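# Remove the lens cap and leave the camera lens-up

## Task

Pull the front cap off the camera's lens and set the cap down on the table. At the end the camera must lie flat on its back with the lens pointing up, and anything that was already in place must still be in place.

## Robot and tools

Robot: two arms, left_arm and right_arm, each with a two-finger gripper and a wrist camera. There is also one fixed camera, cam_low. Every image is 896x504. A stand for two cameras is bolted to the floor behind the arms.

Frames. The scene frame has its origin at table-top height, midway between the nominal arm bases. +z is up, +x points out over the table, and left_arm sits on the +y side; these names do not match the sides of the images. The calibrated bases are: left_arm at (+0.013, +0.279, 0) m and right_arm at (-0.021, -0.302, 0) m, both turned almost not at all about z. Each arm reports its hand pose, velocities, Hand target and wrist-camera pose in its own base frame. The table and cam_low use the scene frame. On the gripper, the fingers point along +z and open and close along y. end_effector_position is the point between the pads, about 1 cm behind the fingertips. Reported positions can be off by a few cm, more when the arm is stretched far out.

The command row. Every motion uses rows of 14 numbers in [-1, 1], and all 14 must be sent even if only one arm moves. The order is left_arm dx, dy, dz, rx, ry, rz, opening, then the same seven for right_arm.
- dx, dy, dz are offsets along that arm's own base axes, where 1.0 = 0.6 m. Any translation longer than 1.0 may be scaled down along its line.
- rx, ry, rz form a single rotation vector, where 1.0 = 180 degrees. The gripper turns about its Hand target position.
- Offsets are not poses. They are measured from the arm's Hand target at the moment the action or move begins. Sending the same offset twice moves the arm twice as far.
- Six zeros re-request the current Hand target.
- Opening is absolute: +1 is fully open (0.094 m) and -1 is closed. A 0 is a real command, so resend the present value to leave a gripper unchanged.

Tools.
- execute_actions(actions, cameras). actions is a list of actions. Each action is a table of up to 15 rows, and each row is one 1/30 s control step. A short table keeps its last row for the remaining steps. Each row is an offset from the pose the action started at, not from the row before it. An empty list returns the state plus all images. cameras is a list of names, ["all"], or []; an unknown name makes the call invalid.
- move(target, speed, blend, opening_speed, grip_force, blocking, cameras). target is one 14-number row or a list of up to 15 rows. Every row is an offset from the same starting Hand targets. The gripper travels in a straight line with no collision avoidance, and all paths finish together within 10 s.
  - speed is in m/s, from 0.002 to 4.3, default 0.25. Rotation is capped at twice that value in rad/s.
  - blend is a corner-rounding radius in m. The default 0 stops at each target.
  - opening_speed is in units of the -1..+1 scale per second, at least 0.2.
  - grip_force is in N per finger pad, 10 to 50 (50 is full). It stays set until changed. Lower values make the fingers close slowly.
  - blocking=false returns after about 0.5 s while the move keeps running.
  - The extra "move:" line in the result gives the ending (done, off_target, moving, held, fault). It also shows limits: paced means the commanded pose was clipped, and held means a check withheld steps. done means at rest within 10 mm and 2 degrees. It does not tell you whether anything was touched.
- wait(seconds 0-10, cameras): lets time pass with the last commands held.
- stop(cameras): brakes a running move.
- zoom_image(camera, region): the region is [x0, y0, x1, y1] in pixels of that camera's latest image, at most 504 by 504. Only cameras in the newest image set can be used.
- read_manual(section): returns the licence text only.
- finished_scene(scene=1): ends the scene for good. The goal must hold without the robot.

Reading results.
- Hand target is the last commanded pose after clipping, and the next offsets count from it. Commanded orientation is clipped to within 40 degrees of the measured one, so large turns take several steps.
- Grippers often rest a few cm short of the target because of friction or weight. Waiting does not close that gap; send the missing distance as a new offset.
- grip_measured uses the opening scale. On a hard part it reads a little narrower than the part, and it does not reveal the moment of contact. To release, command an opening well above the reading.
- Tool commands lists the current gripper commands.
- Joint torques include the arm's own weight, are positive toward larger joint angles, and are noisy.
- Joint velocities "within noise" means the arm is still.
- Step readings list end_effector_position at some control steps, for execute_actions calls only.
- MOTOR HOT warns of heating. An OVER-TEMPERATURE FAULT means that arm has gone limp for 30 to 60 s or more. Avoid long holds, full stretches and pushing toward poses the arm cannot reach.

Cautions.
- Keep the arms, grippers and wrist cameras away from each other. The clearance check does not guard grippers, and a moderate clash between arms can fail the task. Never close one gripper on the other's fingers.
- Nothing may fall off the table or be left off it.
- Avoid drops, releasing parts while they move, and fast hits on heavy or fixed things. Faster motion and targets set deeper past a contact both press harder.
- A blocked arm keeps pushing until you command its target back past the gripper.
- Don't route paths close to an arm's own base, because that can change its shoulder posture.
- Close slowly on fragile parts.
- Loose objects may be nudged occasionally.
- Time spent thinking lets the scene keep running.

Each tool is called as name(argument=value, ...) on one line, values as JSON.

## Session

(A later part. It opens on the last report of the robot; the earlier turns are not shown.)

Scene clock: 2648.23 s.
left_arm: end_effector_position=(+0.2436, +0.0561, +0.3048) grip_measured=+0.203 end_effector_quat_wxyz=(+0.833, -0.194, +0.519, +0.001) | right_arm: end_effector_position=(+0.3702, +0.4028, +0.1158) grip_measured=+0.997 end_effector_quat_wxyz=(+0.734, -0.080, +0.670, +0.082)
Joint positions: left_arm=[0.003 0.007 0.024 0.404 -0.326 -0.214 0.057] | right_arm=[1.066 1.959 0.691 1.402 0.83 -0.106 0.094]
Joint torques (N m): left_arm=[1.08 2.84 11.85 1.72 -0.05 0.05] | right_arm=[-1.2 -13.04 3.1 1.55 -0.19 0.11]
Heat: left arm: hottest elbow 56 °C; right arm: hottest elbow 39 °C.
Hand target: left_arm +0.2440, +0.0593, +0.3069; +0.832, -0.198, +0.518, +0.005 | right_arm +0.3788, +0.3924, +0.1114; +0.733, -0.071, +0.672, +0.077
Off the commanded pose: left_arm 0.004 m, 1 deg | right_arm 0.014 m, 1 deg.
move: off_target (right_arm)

execute_actions(actions=[])

Scene clock: 2683.90 s.
left_arm: end_effector_position=(+0.2436, +0.0561, +0.3048) grip_measured=+0.203 end_effector_quat_wxyz=(+0.833, -0.194, +0.519, +0.001) | right_arm: end_effector_position=(+0.3702, +0.4029, +0.1158) grip_measured=+0.997 end_effector_quat_wxyz=(+0.734, -0.080, +0.670, +0.082)
Joint positions: left_arm=[0.003 0.007 0.024 0.404 -0.326 -0.214 0.057] | right_arm=[1.066 1.959 0.691 1.402 0.83 -0.106 0.094]
Joint velocities: within noise
Joint torques (N m): left_arm=[1.14 2.78 11.84 1.74 -0.04 0.05] | right_arm=[-1.26 -13.27 3.06 1.62 -0.21 0.11]
Heat: left arm: hottest elbow 56 °C; right arm: hottest elbow 39 °C.
Hand target: left_arm +0.2440, +0.0593, +0.3069; +0.832, -0.198, +0.518, +0.005 | right_arm +0.3788, +0.3925, +0.1114; +0.733, -0.071, +0.672, +0.077
Tool commands: left_gripper/opening=+0.2 right_gripper/opening=+1.0
Off the commanded pose: left_arm 0.004 m, 1 deg | right_arm 0.014 m, 1 deg.
camera_calibration:
cam_left_wrist: T_world_to_cam=[[0.295776, -0.926384, 0.233086, -0.0806654], [0.0434328, -0.23071, -0.972053, 0.341662], [0.954269, 0.297633, -0.0280029, -0.14097], [0, 0, 0, 1]] pos_world=[0.143543, 0.0460549, 0.346968]
cam_right_wrist: T_world_to_cam=[[0.302247, -0.948676, -0.0930598, 0.28726], [-0.320255, -0.00910907, -0.947288, 0.278113], [0.897822, 0.316118, -0.306571, -0.327845], [0, 0, 0, 1]] pos_world=[0.29659, 0.378688, 0.189678]

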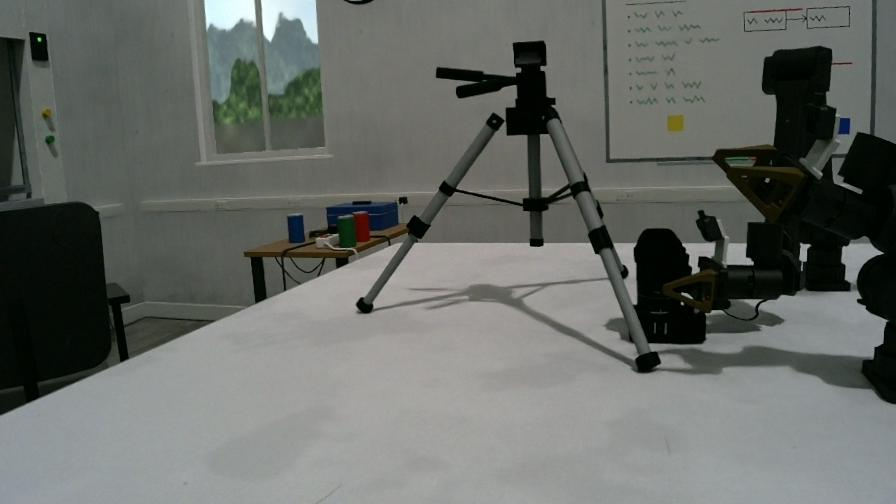

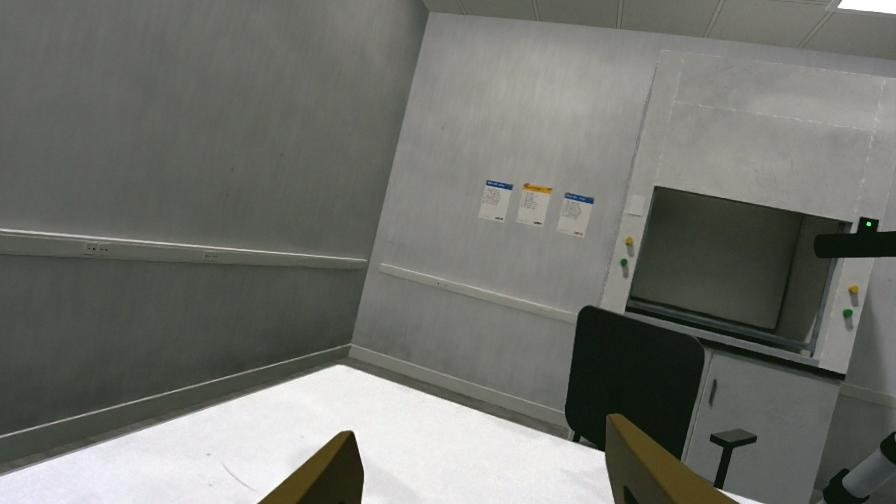

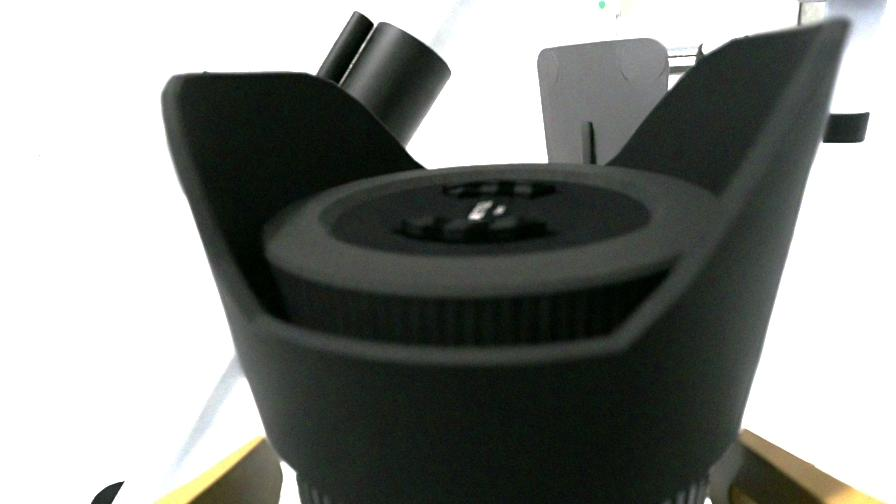

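zoom_image(camera="cam_right_wrist", region=[200, 380, 450, 504])

zoom_image(camera="cam_right_wrist", region=[560, 380, 810, 504])

Scaled by 2.016 from the camera's 896x504 image, which has a finer 1280x720 frame.

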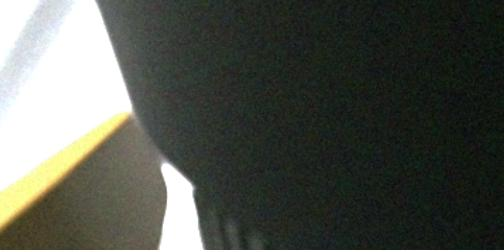

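Scaled by 2.016 from the camera's 896x504 image, which has a finer 1280x720 frame.

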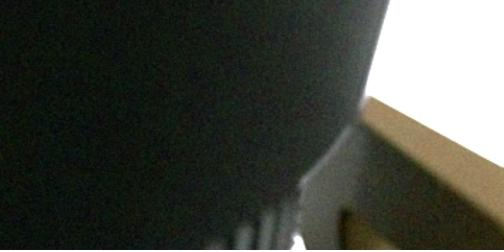

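move(target=[0,0,0,0,0,0,0.2, 0.001,-0.006,0,0,0,0,0.52], opening_speed=0.5, speed=0.05, cameras=["cam_right_wrist"])

Scene clock: 2812.83 s.
left_arm: end_effector_position=(+0.2436, +0.0561, +0.3048) grip_measured=+0.203 end_effector_quat_wxyz=(+0.833, -0.194, +0.519, +0.001) | right_arm: end_effector_position=(+0.3724, +0.3994, +0.1167) grip_measured=+0.561 end_effector_quat_wxyz=(+0.734, -0.072, +0.669, +0.092)
Joint positions: left_arm=[0.003 0.007 0.024 0.404 -0.326 -0.214 0.057] | right_arm=[1.056 1.959 0.685 1.414 0.818 -0.085 0.073]
Joint torques (N m): left_arm=[0.97 2.84 11.84 1.72 -0.04 0.05] | right_arm=[-1.03 -13.57 2.99 1.28 0.03 -0.08]
Heat: left arm: hottest elbow 56 °C; right arm: hottest elbow 38 °C.
Hand target: left_arm +0.2440, +0.0593, +0.3069; +0.832, -0.198, +0.518, +0.005 | right_arm +0.3794, +0.3889, +0.1115; +0.733, -0.071, +0.672, +0.077
Off the commanded pose: left_arm 0.004 m, 1 deg | right_arm 0.014 m, 2 deg.
move: off_target (right_arm)
camera_calibration:
cam_right_wrist: T_world_to_cam=[[0.306504, -0.944671, -0.11684, 0.282952], [-0.320193, 0.0132713, -0.947259, 0.270684], [0.896399, 0.32775, -0.298409, -0.333501], [0, 0, 0, 1]] pos_world=[0.298895, 0.373009, 0.189948]
Images, in order (width x height): cam_right_wrist 896x504.

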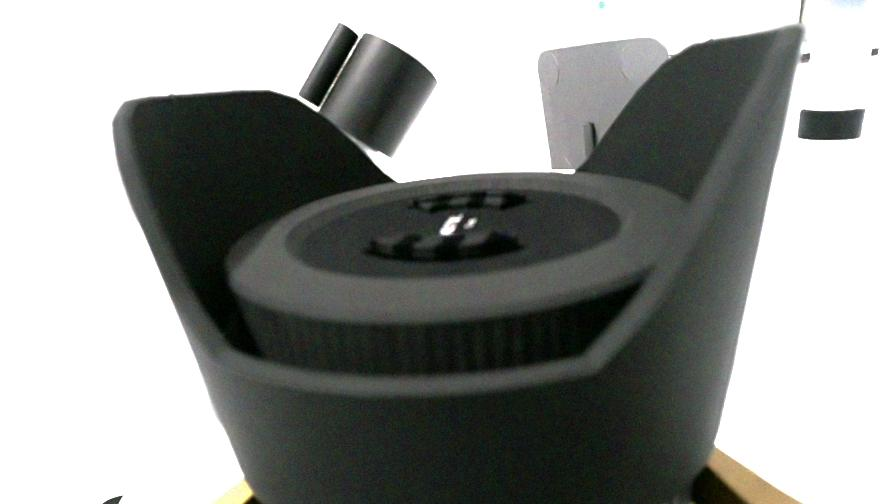

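move(target=[0,0,0,0,0,0,0.2, -0.004,0.004,0.003,0,0,0,0.45], opening_speed=0.4, speed=0.05, cameras=["cam_right_wrist"])

Scene clock: 2829.20 s.
left_arm: end_effector_position=(+0.2436, +0.0561, +0.3048) grip_measured=+0.203 end_effector_quat_wxyz=(+0.833, -0.194, +0.519, +0.001) | right_arm: end_effector_position=(+0.3724, +0.3993, +0.1169) grip_measured=+0.556 end_effector_quat_wxyz=(+0.734, -0.072, +0.669, +0.092)
Joint positions: left_arm=[0.003 0.007 0.024 0.404 -0.326 -0.214 0.057] | right_arm=[1.056 1.959 0.685 1.414 0.819 -0.085 0.073]
Joint torques (N m): left_arm=[1.08 2.78 11.86 1.72 -0.04 0.05] | right_arm=[-0.32 -13.92 3.08 1.09 0.29 -0.1]
Heat: left arm: hottest elbow 57 °C; right arm: hottest elbow 38 °C.
Hand target: left_arm +0.2440, +0.0593, +0.3069; +0.832, -0.198, +0.518, +0.005 | right_arm +0.3770, +0.3913, +0.1134; +0.733, -0.071, +0.672, +0.077
Off the commanded pose: left_arm 0.004 m, 1 deg | right_arm 0.010 m, 2 deg.
move: done
camera_calibration:
cam_right_wrist: T_world_to_cam=[[0.30579, -0.944862, -0.117171, 0.283215], [-0.320114, 0.0138706, -0.947277, 0.270536], [0.896671, 0.327176, -0.298222, -0.33334], [0, 0, 0, 1]] pos_world=[0.298894, 0.372907, 0.190047]
Images, in order (width x height): cam_right_wrist 896x504.

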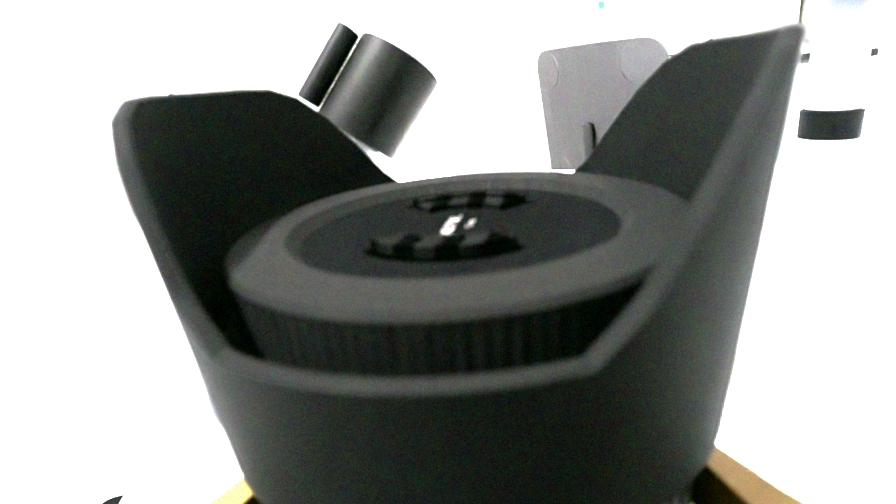

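execute_actions(actions=[], cameras=["cam_low"])

zoom_image(camera="cam_low", region=[600, 180, 820, 360])

Scene clock: 2917.93 s.
left_arm: end_effector_position=(+0.2436, +0.0561, +0.3048) grip_measured=+0.203 end_effector_quat_wxyz=(+0.833, -0.194, +0.519, +0.001) | right_arm: end_effector_position=(+0.3724, +0.3993, +0.1169) grip_measured=+0.556 end_effector_quat_wxyz=(+0.734, -0.072, +0.669, +0.092)
Joint positions: left_arm=[0.003 0.007 0.024 0.404 -0.326 -0.214 0.057] | right_arm=[1.056 1.959 0.685 1.414 0.819 -0.085 0.073]
Joint velocities: within noise
Joint torques (N m): left_arm=[1.2 2.73 11.82 1.74 -0.04 0.05] | right_arm=[-0.5 -13.8 3.15 1.18 0.27 -0.12]
Heat: left arm: hottest elbow 57 °C; right arm: hottest elbow 37 °C.
Hand target: left_arm +0.2440, +0.0593, +0.3069; +0.832, -0.198, +0.518, +0.005 | right_arm +0.3770, +0.3913, +0.1134; +0.733, -0.071, +0.672, +0.077
Tool commands: left_gripper/opening=+0.2 right_gripper/opening=+0.45
Off the commanded pose: left_arm 0.004 m, 1 deg | right_arm 0.010 m, 2 deg.
Images, in order (width x height): cam_low 896x504.

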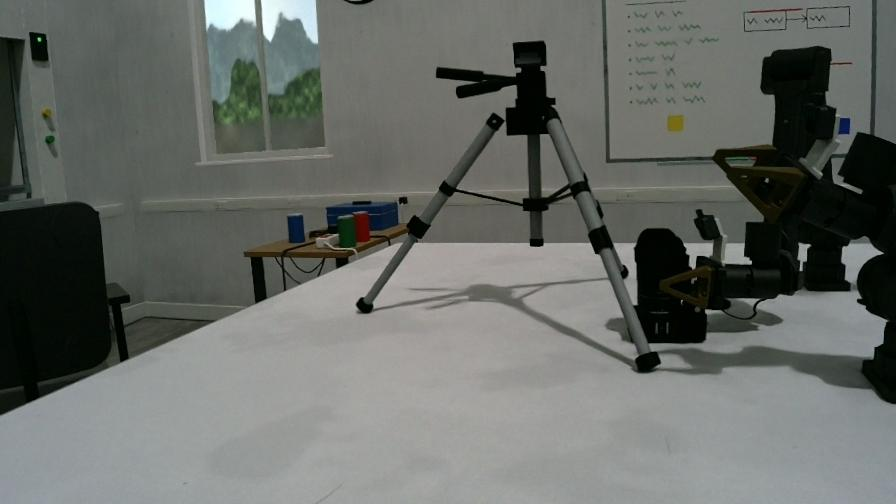

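Scaled by 2.291 from the camera's 896x504 image, which has a finer 1280x720 frame.

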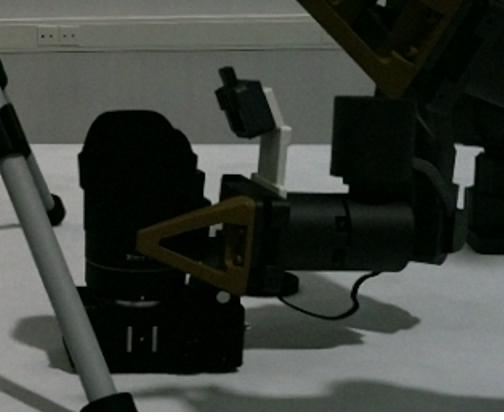

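move(target=[[0,0,0,0,0,0,0.2, -0.0077,0.0133,0.0058,0,0,0,1],[0,0,0,0,0,0,0.2, -0.1077,-0.009,0.0058,0,0,0,1]], speed=[0.05,0.12], cameras=["cam_right_wrist","cam_low"])

Scene clock: 3057.13 s.
left_arm: end_effector_position=(+0.2436, +0.0561, +0.3048) grip_measured=+0.203 end_effector_quat_wxyz=(+0.833, -0.194, +0.519, +0.001) | right_arm: end_effector_position=(+0.3176, +0.3834, +0.1060) grip_measured=+0.997 end_effector_quat_wxyz=(+0.728, -0.074, +0.678, +0.069)
Joint positions: left_arm=[0.003 0.007 0.024 0.404 -0.326 -0.214 0.057] | right_arm=[1.172 1.943 0.588 1.476 0.966 -0.113 0.094]
Joint torques (N m): left_arm=[1.03 2.78 11.85 1.73 -0.04 0.05] | right_arm=[1.9 -14.39 2.65 1.76 0 -0.15]
Heat: left arm: hottest elbow 58 °C; right arm: hottest elbow 37 °C.
Hand target: left_arm +0.2440, +0.0593, +0.3069; +0.832, -0.198, +0.518, +0.005 | right_arm +0.3123, +0.3859, +0.1168; +0.733, -0.071, +0.672, +0.077
Off the commanded pose: left_arm 0.004 m, 1 deg | right_arm 0.012 m, 1 deg.
move: off_target (right_arm)
camera_calibration:
cam_right_wrist: T_world_to_cam=[[0.272611, -0.958066, -0.088272, 0.296124], [-0.33888, -0.00974692, -0.940779, 0.257253], [0.900468, 0.286381, -0.327327, -0.264635], [0, 0, 0, 1]] pos_world=[0.244746, 0.362, 0.181536]
Images, in order (width x height): cam_low 896x504, cam_right_wrist 896x504.

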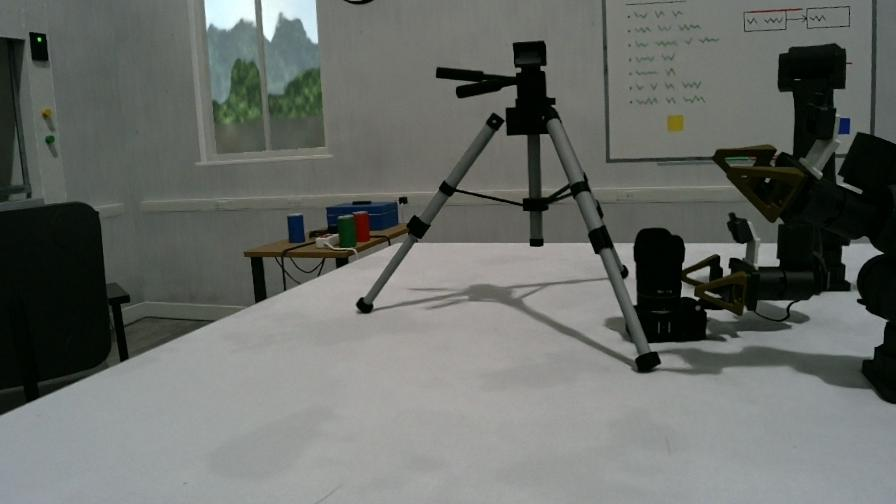

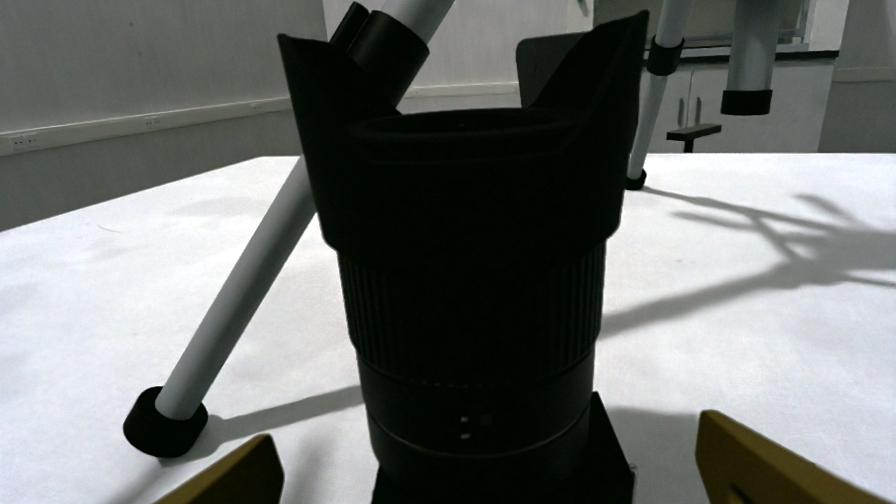

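move(target=[[0,0,0,0,0,0,0.2, -0.103,-0.0227,0.0387,0,0,0,1],[0,0,0,0,0,0,0.2, -0.103,-0.0227,0.3387,0,0,0,1],[0,0,0,0,0,0,0.2, 0.0553,-0.1973,0.3387,0,0,0.3667,1]], speed=[0.12,0.2,0.25], blend=[0.02,0.02,0], cameras=["cam_right_wrist","cam_low"])

Scene clock: 3073.63 s.
left_arm: end_effector_position=(+0.2436, +0.0561, +0.3048) grip_measured=+0.203 end_effector_quat_wxyz=(+0.833, -0.194, +0.519, +0.001) | right_arm: end_effector_position=(+0.3315, +0.2678, +0.3021) grip_measured=+0.997 end_effector_quat_wxyz=(+0.559, -0.425, +0.536, +0.468)
Joint positions: left_arm=[0.003 0.007 0.024 0.404 -0.326 -0.214 0.057] | right_arm=[0.32 1.146 0.526 0.746 -1.045 0.137 0.094]
Joint torques (N m): left_arm=[1.03 2.84 11.85 1.72 -0.04 0.05] | right_arm=[-0.56 -5.13 10.7 1.8 -0.15 0.12]
Heat: left arm: hottest elbow 58 °C; right arm: hottest elbow 37 °C.
Hand target: left_arm +0.2440, +0.0593, +0.3069; +0.832, -0.198, +0.518, +0.005 | right_arm +0.3455, +0.2674, +0.3201; +0.573, -0.425, +0.525, +0.464
Off the commanded pose: left_arm 0.004 m, 1 deg | right_arm 0.023 m, 2 deg.
move: off_target (right_arm)
camera_calibration:
cam_right_wrist: T_world_to_cam=[[0.9838, -0.124233, -0.129245, -0.247743], [-0.162412, -0.312425, -0.935956, 0.466379], [0.0758971, 0.941784, -0.32754, -0.0819513], [0, 0, 0, 1]] pos_world=[0.325694, 0.192111, 0.377648]
Images, in order (width x height): cam_low 896x504, cam_right_wrist 896x504.

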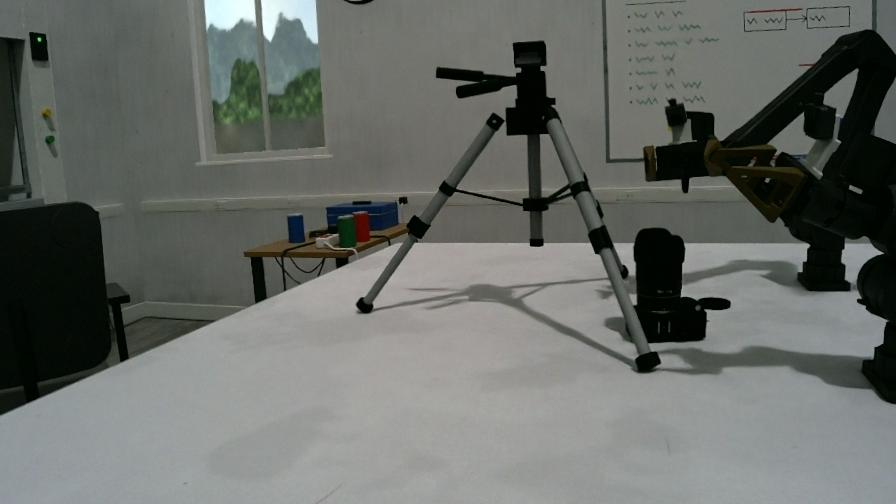

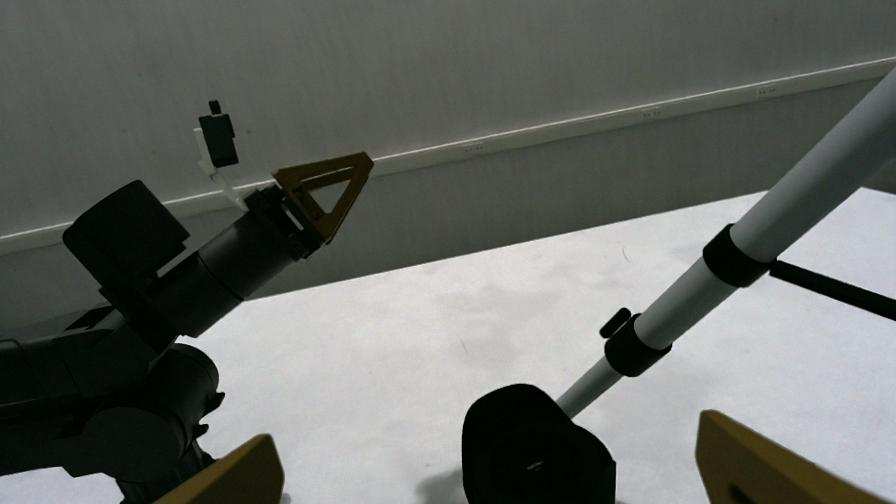

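move(target=[0,0,0,0,0,0,0.2, 0.009,0,-0.325,0,0,0,1], speed=0.15, cameras=["cam_right_wrist","cam_low"])

Scene clock: 3083.80 s.
left_arm: end_effector_position=(+0.2436, +0.0561, +0.3048) grip_measured=+0.203 end_effector_quat_wxyz=(+0.833, -0.194, +0.519, +0.001) | right_arm: end_effector_position=(+0.3423, +0.2710, +0.1260) grip_measured=+0.997 end_effector_quat_wxyz=(+0.568, -0.430, +0.525, +0.466)
Joint positions: left_arm=[0.003 0.007 0.024 0.404 -0.326 -0.214 0.057] | right_arm=[0.318 1.841 0.435 1.565 -1.05 0.139 0.094]
Joint torques (N m): left_arm=[1.2 2.78 11.85 1.72 -0.04 0.05] | right_arm=[-0.85 -9.29 3.58 1.66 -0.12 0.12]
Heat: left arm: hottest elbow 58 °C; right arm: hottest elbow 39 °C.
Hand target: left_arm +0.2440, +0.0593, +0.3069; +0.832, -0.198, +0.518, +0.005 | right_arm +0.3508, +0.2675, +0.1251; +0.573, -0.425, +0.525, +0.464
Off the commanded pose: left_arm 0.004 m, 1 deg | right_arm 0.009 m, 1 deg.
joint sent to its limit (right arm) — joint 4 (wrist pitch), upper limit. The joint targets still meet the commanded pose.
move: done
camera_calibration:
cam_right_wrist: T_world_to_cam=[[0.987631, -0.119623, -0.101368, -0.286752], [-0.133603, -0.303641, -0.943373, 0.292967], [0.0820697, 0.945247, -0.315868, -0.148076], [0, 0, 0, 1]] pos_world=[0.334499, 0.194623, 0.200537]
Images, in order (width x height): cam_low 896x504, cam_right_wrist 896x504.

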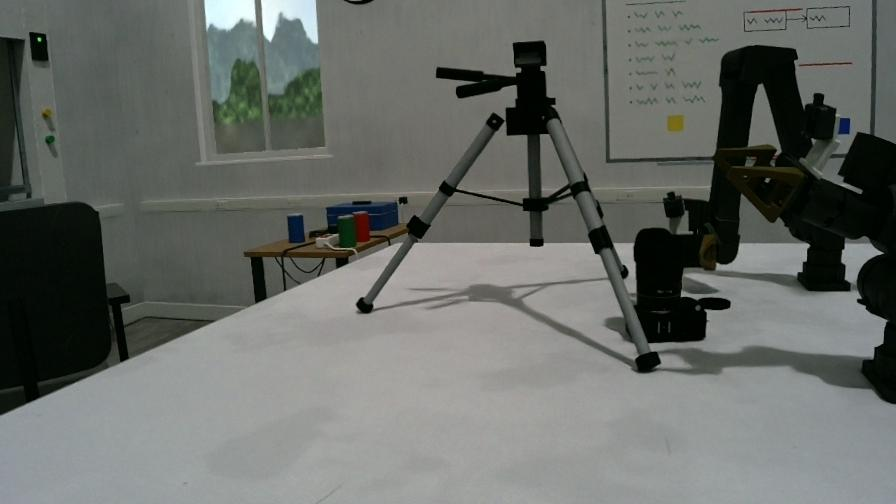

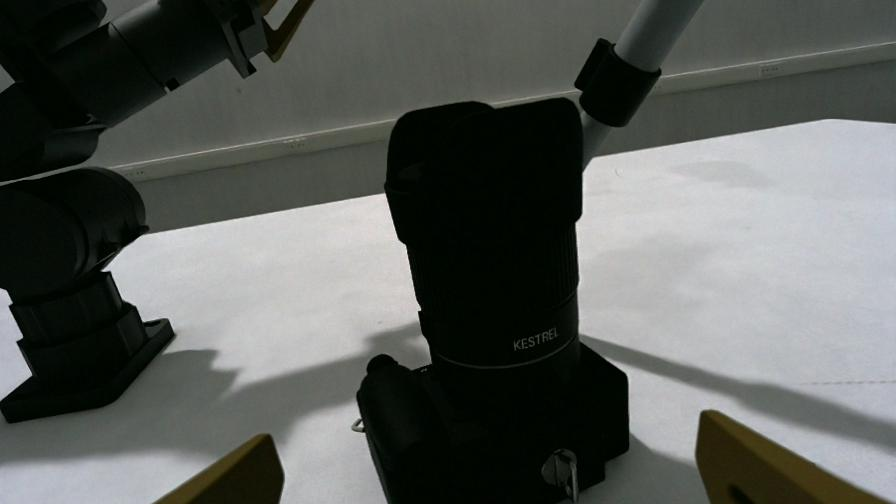

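zoom_image(camera="cam_right_wrist", region=[180, 400, 380, 504])

zoom_image(camera="cam_right_wrist", region=[620, 400, 820, 504])

zoom_image(camera="cam_right_wrist", region=[340, 80, 660, 504])

Scaled by 2.520 from the camera's 896x504 image, which has a finer 1280x720 frame.

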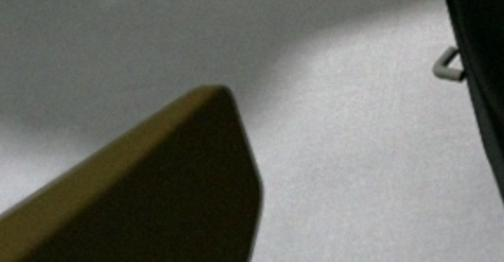

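Scaled by 2.520 from the camera's 896x504 image, which has a finer 1280x720 frame.

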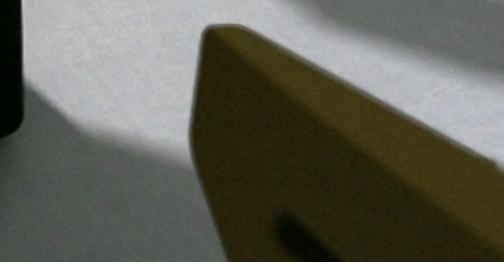

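Scaled by 1.189 from the camera's 896x504 image, which has a finer 1280x720 frame.

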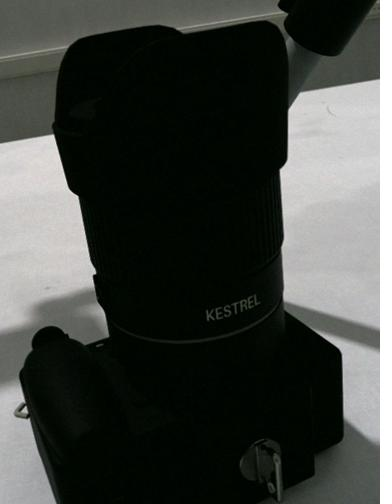

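move(target=[0,0,0,0,0,0,0.2, 0.0348,0.1548,-0.0118,0,0,0,1], speed=0.12, cameras=["cam_right_wrist","cam_low"])

Scene clock: 3132.90 s.
left_arm: end_effector_position=(+0.2436, +0.0561, +0.3048) grip_measured=+0.203 end_effector_quat_wxyz=(+0.833, -0.194, +0.519, +0.001) | right_arm: end_effector_position=(+0.3690, +0.3520, +0.1222) grip_measured=+0.997 end_effector_quat_wxyz=(+0.573, -0.420, +0.528, +0.465)
Joint positions: left_arm=[0.003 0.007 0.024 0.404 -0.326 -0.214 0.057] | right_arm=[0.505 1.902 0.585 1.452 -0.843 0.11 0.094]
Joint torques (N m): left_arm=[1.14 2.84 11.82 1.73 -0.04 0.05] | right_arm=[1.67 -11.11 4.71 1.05 0.09 -0.11]
Heat: left arm: hottest elbow 58 °C; right arm: hottest elbow 37 °C.
Hand target: left_arm +0.2440, +0.0593, +0.3069; +0.832, -0.198, +0.518, +0.005 | right_arm +0.3719, +0.3603, +0.1179; +0.573, -0.425, +0.525, +0.464
Off the commanded pose: left_arm 0.004 m, 1 deg | right_arm 0.010 m, 1 deg.
move: done
camera_calibration:
cam_right_wrist: T_world_to_cam=[[0.984422, -0.13775, -0.109263, -0.295253], [-0.145524, -0.289604, -0.946019, 0.317385], [0.098671, 0.947182, -0.305139, -0.236107], [0, 0, 0, 1]] pos_world=[0.360138, 0.274882, 0.195947]
Images, in order (width x height): cam_low 896x504, cam_right_wrist 896x504.

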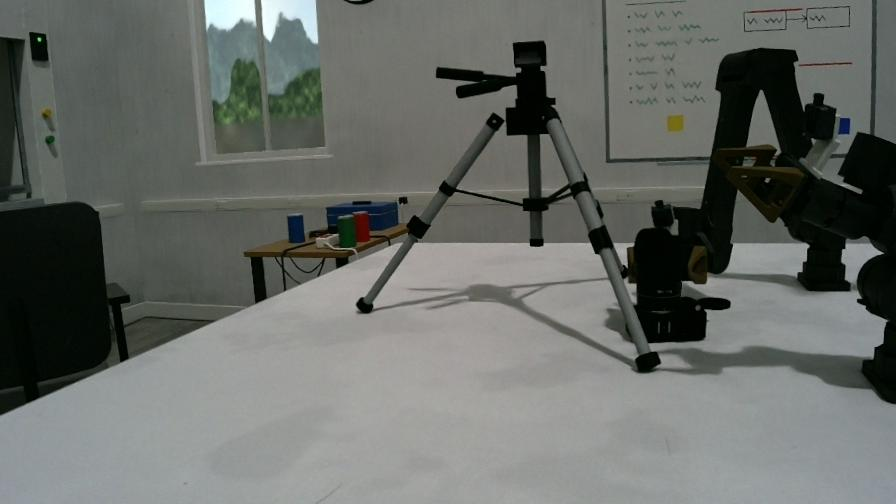

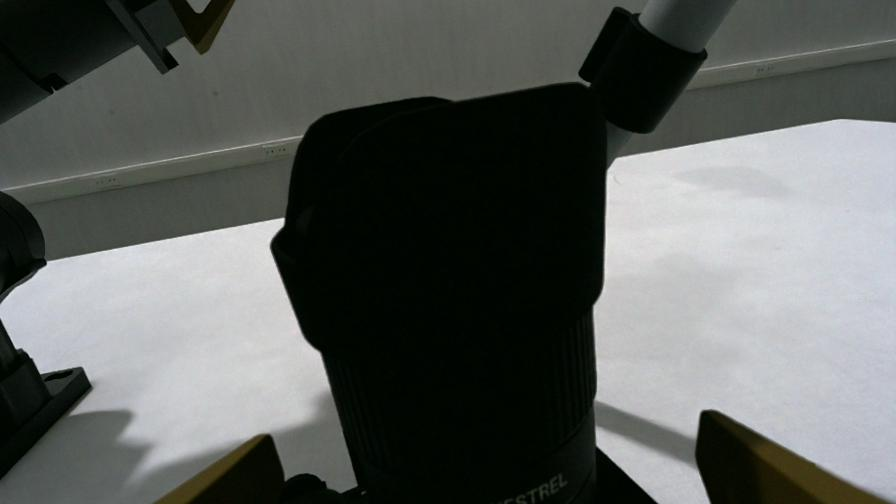

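move(target=[0,0,0,0,0,0,0.2, 0.0068,0.0745,-0.0032,0,0,0,1], speed=0.08, cameras=["cam_right_wrist","cam_low"])

Scene clock: 3154.23 s.
left_arm: end_effector_position=(+0.2436, +0.0561, +0.3048) grip_measured=+0.203 end_effector_quat_wxyz=(+0.833, -0.194, +0.519, +0.001) | right_arm: end_effector_position=(+0.3736, +0.3956, +0.1203) grip_measured=+0.997 end_effector_quat_wxyz=(+0.573, -0.420, +0.528, +0.465)
Joint positions: left_arm=[0.003 0.007 0.024 0.404 -0.326 -0.214 0.057] | right_arm=[0.594 1.931 0.66 1.394 -0.755 0.094 0.094]
Joint torques (N m): left_arm=[1.08 2.84 11.82 1.73 -0.05 0.05] | right_arm=[1.49 -11.99 5.29 1.06 0.04 -0.16]
Heat: left arm: hottest elbow 58 °C; right arm: hottest elbow 37 °C.
Hand target: left_arm +0.2440, +0.0593, +0.3069; +0.832, -0.198, +0.518, +0.005 | right_arm +0.3759, +0.4051, +0.1161; +0.573, -0.425, +0.525, +0.464
Off the commanded pose: left_arm 0.004 m, 1 deg | right_arm 0.011 m, 1 deg.
move: off_target (right_arm)
camera_calibration:
cam_right_wrist: T_world_to_cam=[[0.984293, -0.138104, -0.109976, -0.293759], [-0.146326, -0.289673, -0.945874, 0.329307], [0.0987718, 0.94711, -0.305331, -0.278488], [0, 0, 0, 1]] pos_world=[0.364838, 0.318581, 0.194145]
Images, in order (width x height): cam_low 896x504, cam_right_wrist 896x504.

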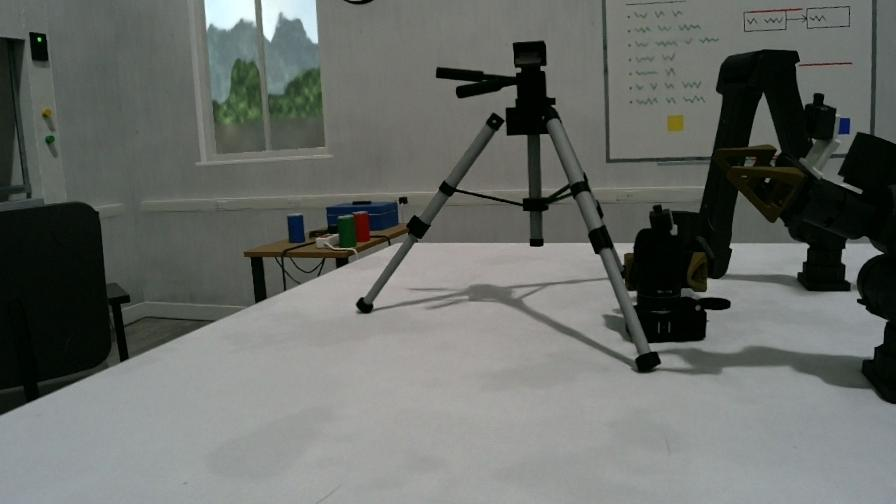

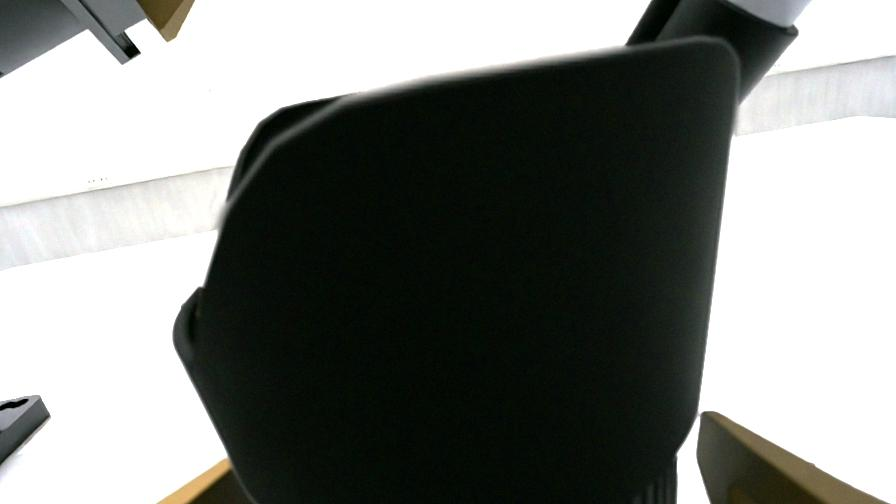

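move(target=[0,0,0,0,0,0,0.2, 0,0,0,0,0,0,0.44], opening_speed=0.4, speed=0.05, cameras=["cam_right_wrist","cam_low"])

Scene clock: 3161.50 s.
left_arm: end_effector_position=(+0.2436, +0.0561, +0.3048) grip_measured=+0.203 end_effector_quat_wxyz=(+0.833, -0.194, +0.519, +0.001) | right_arm: end_effector_position=(+0.3732, +0.3961, +0.1203) grip_measured=+0.554 end_effector_quat_wxyz=(+0.573, -0.420, +0.528, +0.465)
Joint positions: left_arm=[0.003 0.007 0.024 0.404 -0.326 -0.214 0.057] | right_arm=[0.595 1.931 0.66 1.394 -0.755 0.093 0.073]
Joint torques (N m): left_arm=[1.03 2.84 11.85 1.69 -0.04 0.05] | right_arm=[1.55 -12.1 5.33 1.05 0.06 -0.15]
Heat: left arm: hottest elbow 58 °C; right arm: hottest elbow 37 °C.
Hand target: left_arm +0.2440, +0.0593, +0.3069; +0.832, -0.198, +0.518, +0.005 | right_arm +0.3759, +0.4050, +0.1161; +0.573, -0.425, +0.525, +0.464
Off the commanded pose: left_arm 0.004 m, 1 deg | right_arm 0.010 m, 1 deg.
move: done
camera_calibration:
cam_right_wrist: T_world_to_cam=[[0.984522, -0.137058, -0.109232, -0.293869], [-0.145322, -0.290007, -0.945927, 0.329116], [0.0979691, 0.947159, -0.305436, -0.278532], [0, 0, 0, 1]] pos_world=[0.364436, 0.318983, 0.194146]
Images, in order (width x height): cam_low 896x504, cam_right_wrist 896x504.

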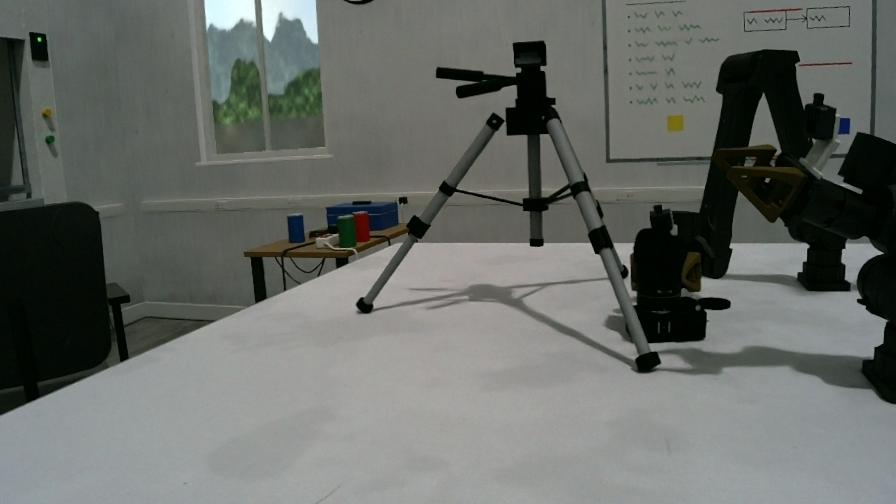

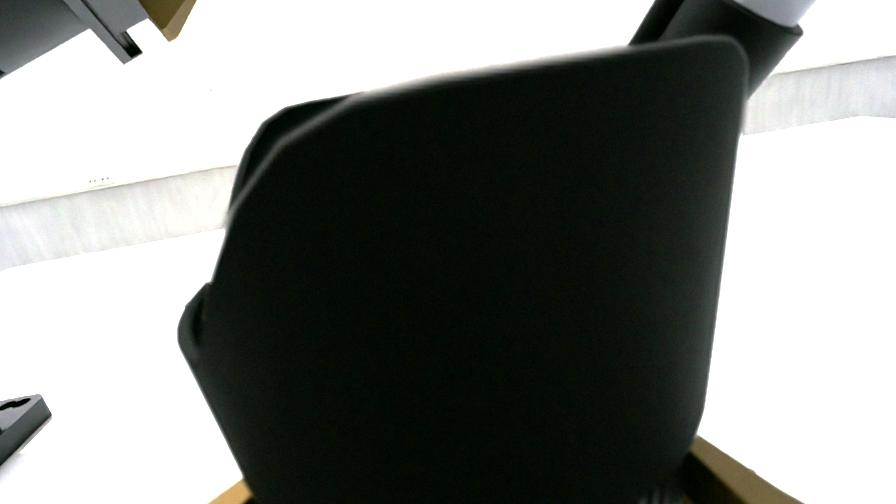

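move(target=[[0.0767,-0.0488,0.1552,-0.4630,0.4418,0.1808,0.68, -0.0025,-0.0083,0.0033,0,0,0,0.44],[0.1508,-0.3955,0.0385,-0.4630,0.4418,0.1808,0.68, -0.0025,-0.0083,0.0033,0,0,0,0.44]], speed=[0.3,0.2], blend=[0.02,0], cameras=["all"])

Scene clock: 3227.97 s.
left_arm: end_effector_position=(+0.3263, -0.1712, +0.3079) grip_measured=+0.677 end_effector_quat_wxyz=(+0.003, +0.715, -0.699, -0.007) | right_arm: end_effector_position=(+0.3728, +0.3961, +0.1203) grip_measured=+0.553 end_effector_quat_wxyz=(+0.573, -0.421, +0.528, +0.465)
Joint positions: left_arm=[-0.481 1.317 1.426 -1.695 0.002 -2.073 0.079] | right_arm=[0.595 1.931 0.66 1.394 -0.757 0.093 0.073]
Joint torques (N m): left_arm=[-0.15 -8.88 15.1 -0.47 -0.15 -0.08] | right_arm=[0.97 -12.81 4.48 1.07 -0.13 -0.12]
Heat: left arm: hottest elbow 59 °C; right arm: hottest elbow 38 °C.
Hand target: left_arm +0.3345, -0.1780, +0.3301; +0.000, +0.720, -0.694, +0.000 | right_arm +0.3743, +0.4000, +0.1180; +0.573, -0.425, +0.525, +0.464
Off the commanded pose: left_arm 0.025 m, 1 deg | right_arm 0.005 m, 1 deg.
joint sent to its limit (left arm) — joint 4 (wrist pitch), lower limit; joint 6 (wrist roll), lower limit. The joint targets still meet the commanded pose.
move: off_target (left_arm)
camera_calibration:
cam_left_wrist: T_world_to_cam=[[0.993302, -0.098486, -0.0604281, -0.311985], [-0.0653322, -0.910057, 0.409301, -0.217539], [-0.0953035, -0.402612, -0.910396, 0.34215], [0, 0, 0, 1]] pos_world=[0.328292, -0.0909458, 0.381678]
cam_right_wrist: T_world_to_cam=[[0.984849, -0.134857, -0.109026, -0.294515], [-0.144501, -0.290582, -0.945876, 0.328992], [0.0958773, 0.947299, -0.305667, -0.27785], [0, 0, 0, 1]] pos_world=[0.364232, 0.319089, 0.194146]

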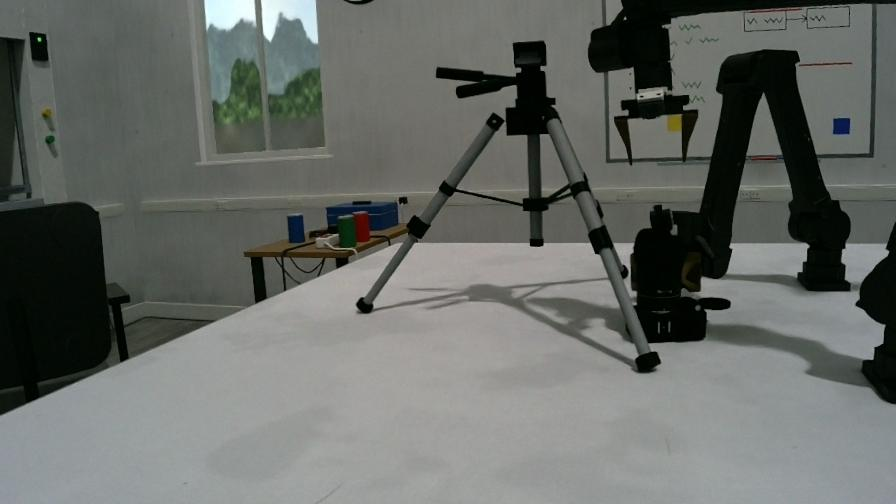

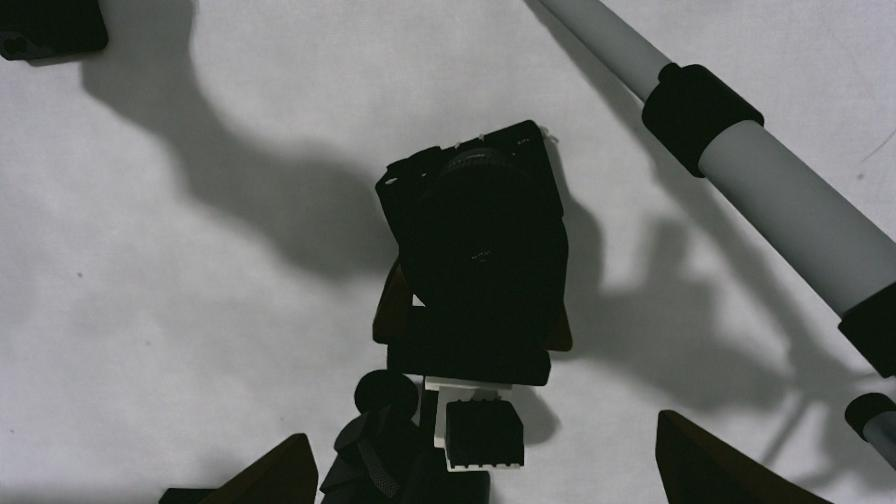

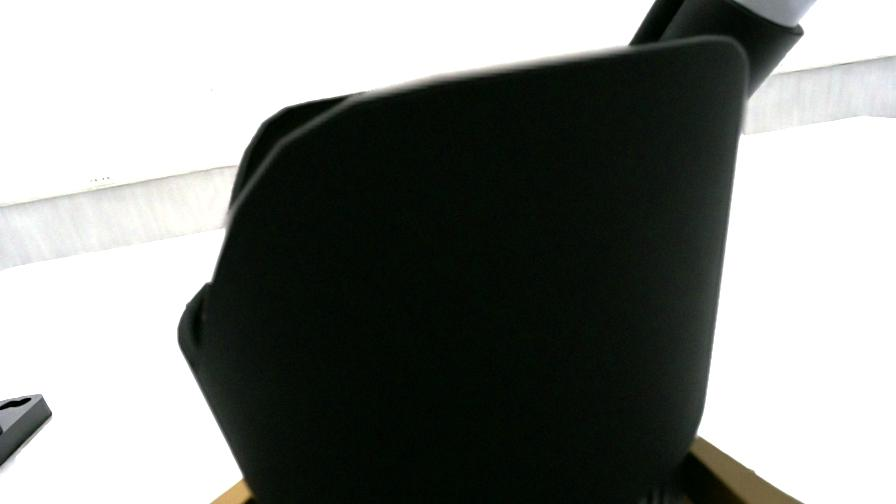

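zoom_image(camera="cam_left_wrist", region=[360, 110, 600, 400])

Scaled by 1.738 from the camera's 896x504 image, which has a finer 1280x720 frame.

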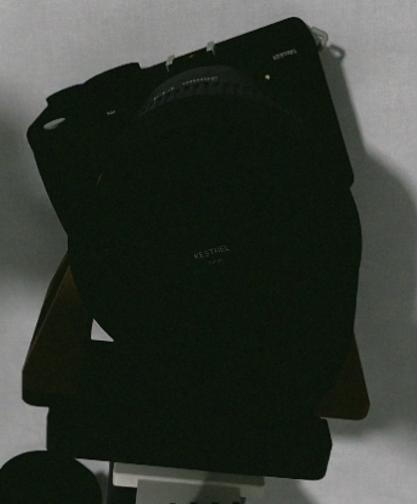

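move(target=[-0.0075,-0.0277,-0.1302,0,0,0,0.68, 0,0,0,0,0,0,0.44], speed=0.12, cameras=["cam_left_wrist","cam_low"])

zoom_image(camera="cam_low", region=[580, 130, 780, 360])

Scene clock: 3279.13 s.
left_arm: end_effector_position=(+0.3284, -0.1880, +0.2546) grip_measured=+0.677 end_effector_quat_wxyz=(+0.009, +0.704, -0.710, -0.002) | right_arm: end_effector_position=(+0.3728, +0.3961, +0.1203) grip_measured=+0.553 end_effector_quat_wxyz=(+0.573, -0.421, +0.528, +0.465)
Joint positions: left_arm=[-0.511 1.333 1.302 -1.547 0.016 -2.074 0.079] | right_arm=[0.595 1.931 0.66 1.394 -0.757 0.093 0.073]
Joint torques (N m): left_arm=[-0.56 -8.76 9.85 0.64 -0.04 -0.1] | right_arm=[0.97 -12.75 4.41 1.14 -0.13 -0.14]
Heat: left arm: hottest elbow 66 °C; right arm: hottest elbow 37 °C.
Hand target: left_arm +0.3301, -0.1947, +0.2519; +0.000, +0.720, -0.694, +0.000 | right_arm +0.3743, +0.4000, +0.1180; +0.573, -0.425, +0.525, +0.464
Off the commanded pose: left_arm 0.007 m, 3 deg | right_arm 0.005 m, 1 deg.
joint sent to its limit (left arm) — joint 6 (wrist roll), lower limit. The joint targets still meet the commanded pose.
move: off_target (left_arm)
camera_calibration:
cam_left_wrist: T_world_to_cam=[[0.98993, -0.128326, -0.0597594, -0.323545], [-0.0912839, -0.901342, 0.423379, -0.204248], [-0.108194, -0.413661, -0.90398, 0.287574], [0, 0, 0, 1]] pos_world=[0.332756, -0.106658, 0.3271]
Images, in order (width x height): cam_low 896x504, cam_left_wrist 896x504.

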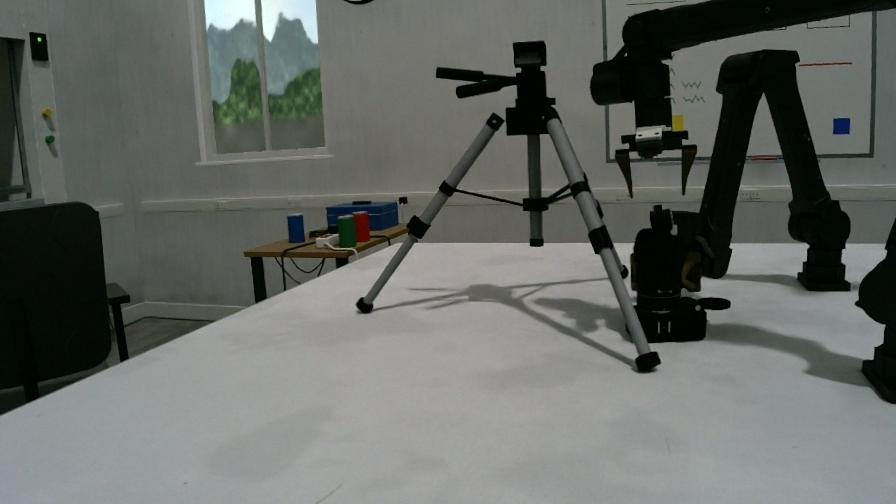

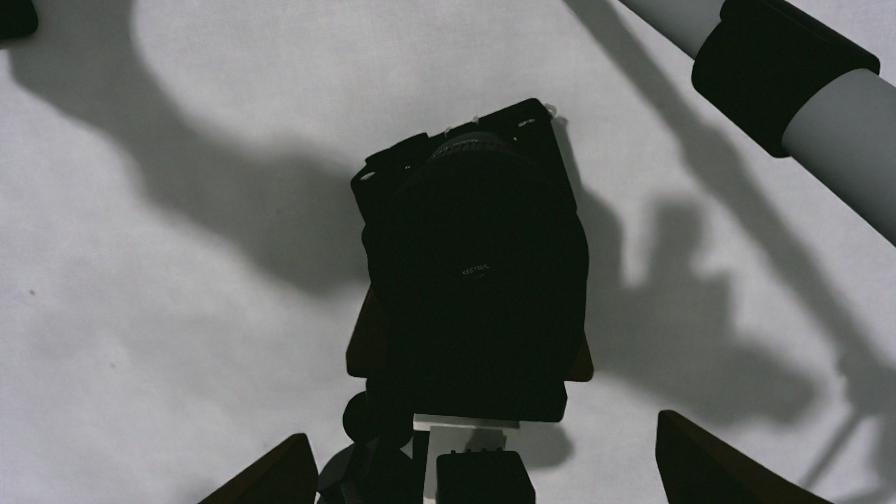

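Scaled by 2.191 from the camera's 896x504 image, which has a finer 1280x720 frame.

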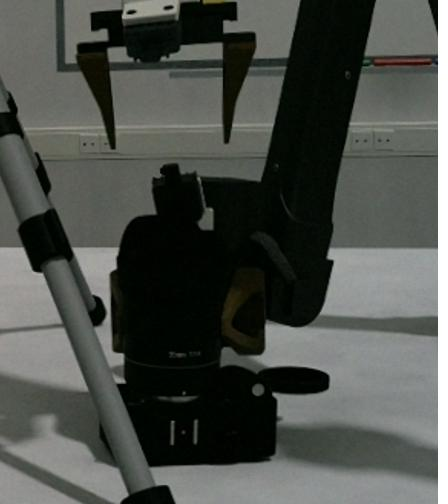

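zoom_image(camera="cam_left_wrist", region=[240, 400, 440, 504])

zoom_image(camera="cam_left_wrist", region=[580, 400, 780, 504])

zoom_image(camera="cam_left_wrist", region=[340, 90, 620, 430])

Scaled by 2.520 from the camera's 896x504 image, which has a finer 1280x720 frame.

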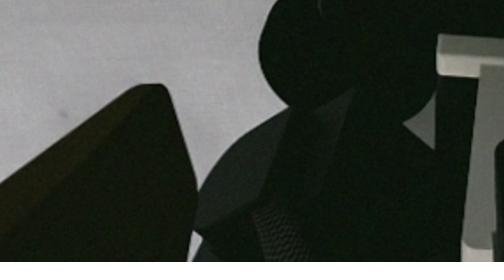

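Scaled by 2.520 from the camera's 896x504 image, which has a finer 1280x720 frame.

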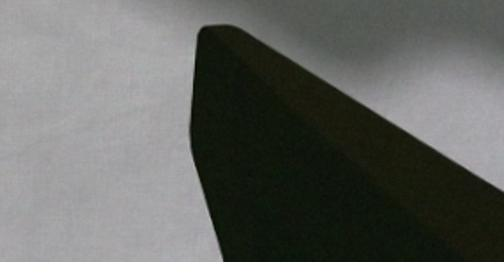

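Scaled by 1.482 from the camera's 896x504 image, which has a finer 1280x720 frame.

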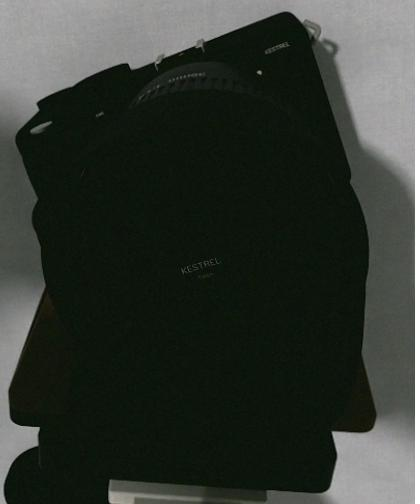

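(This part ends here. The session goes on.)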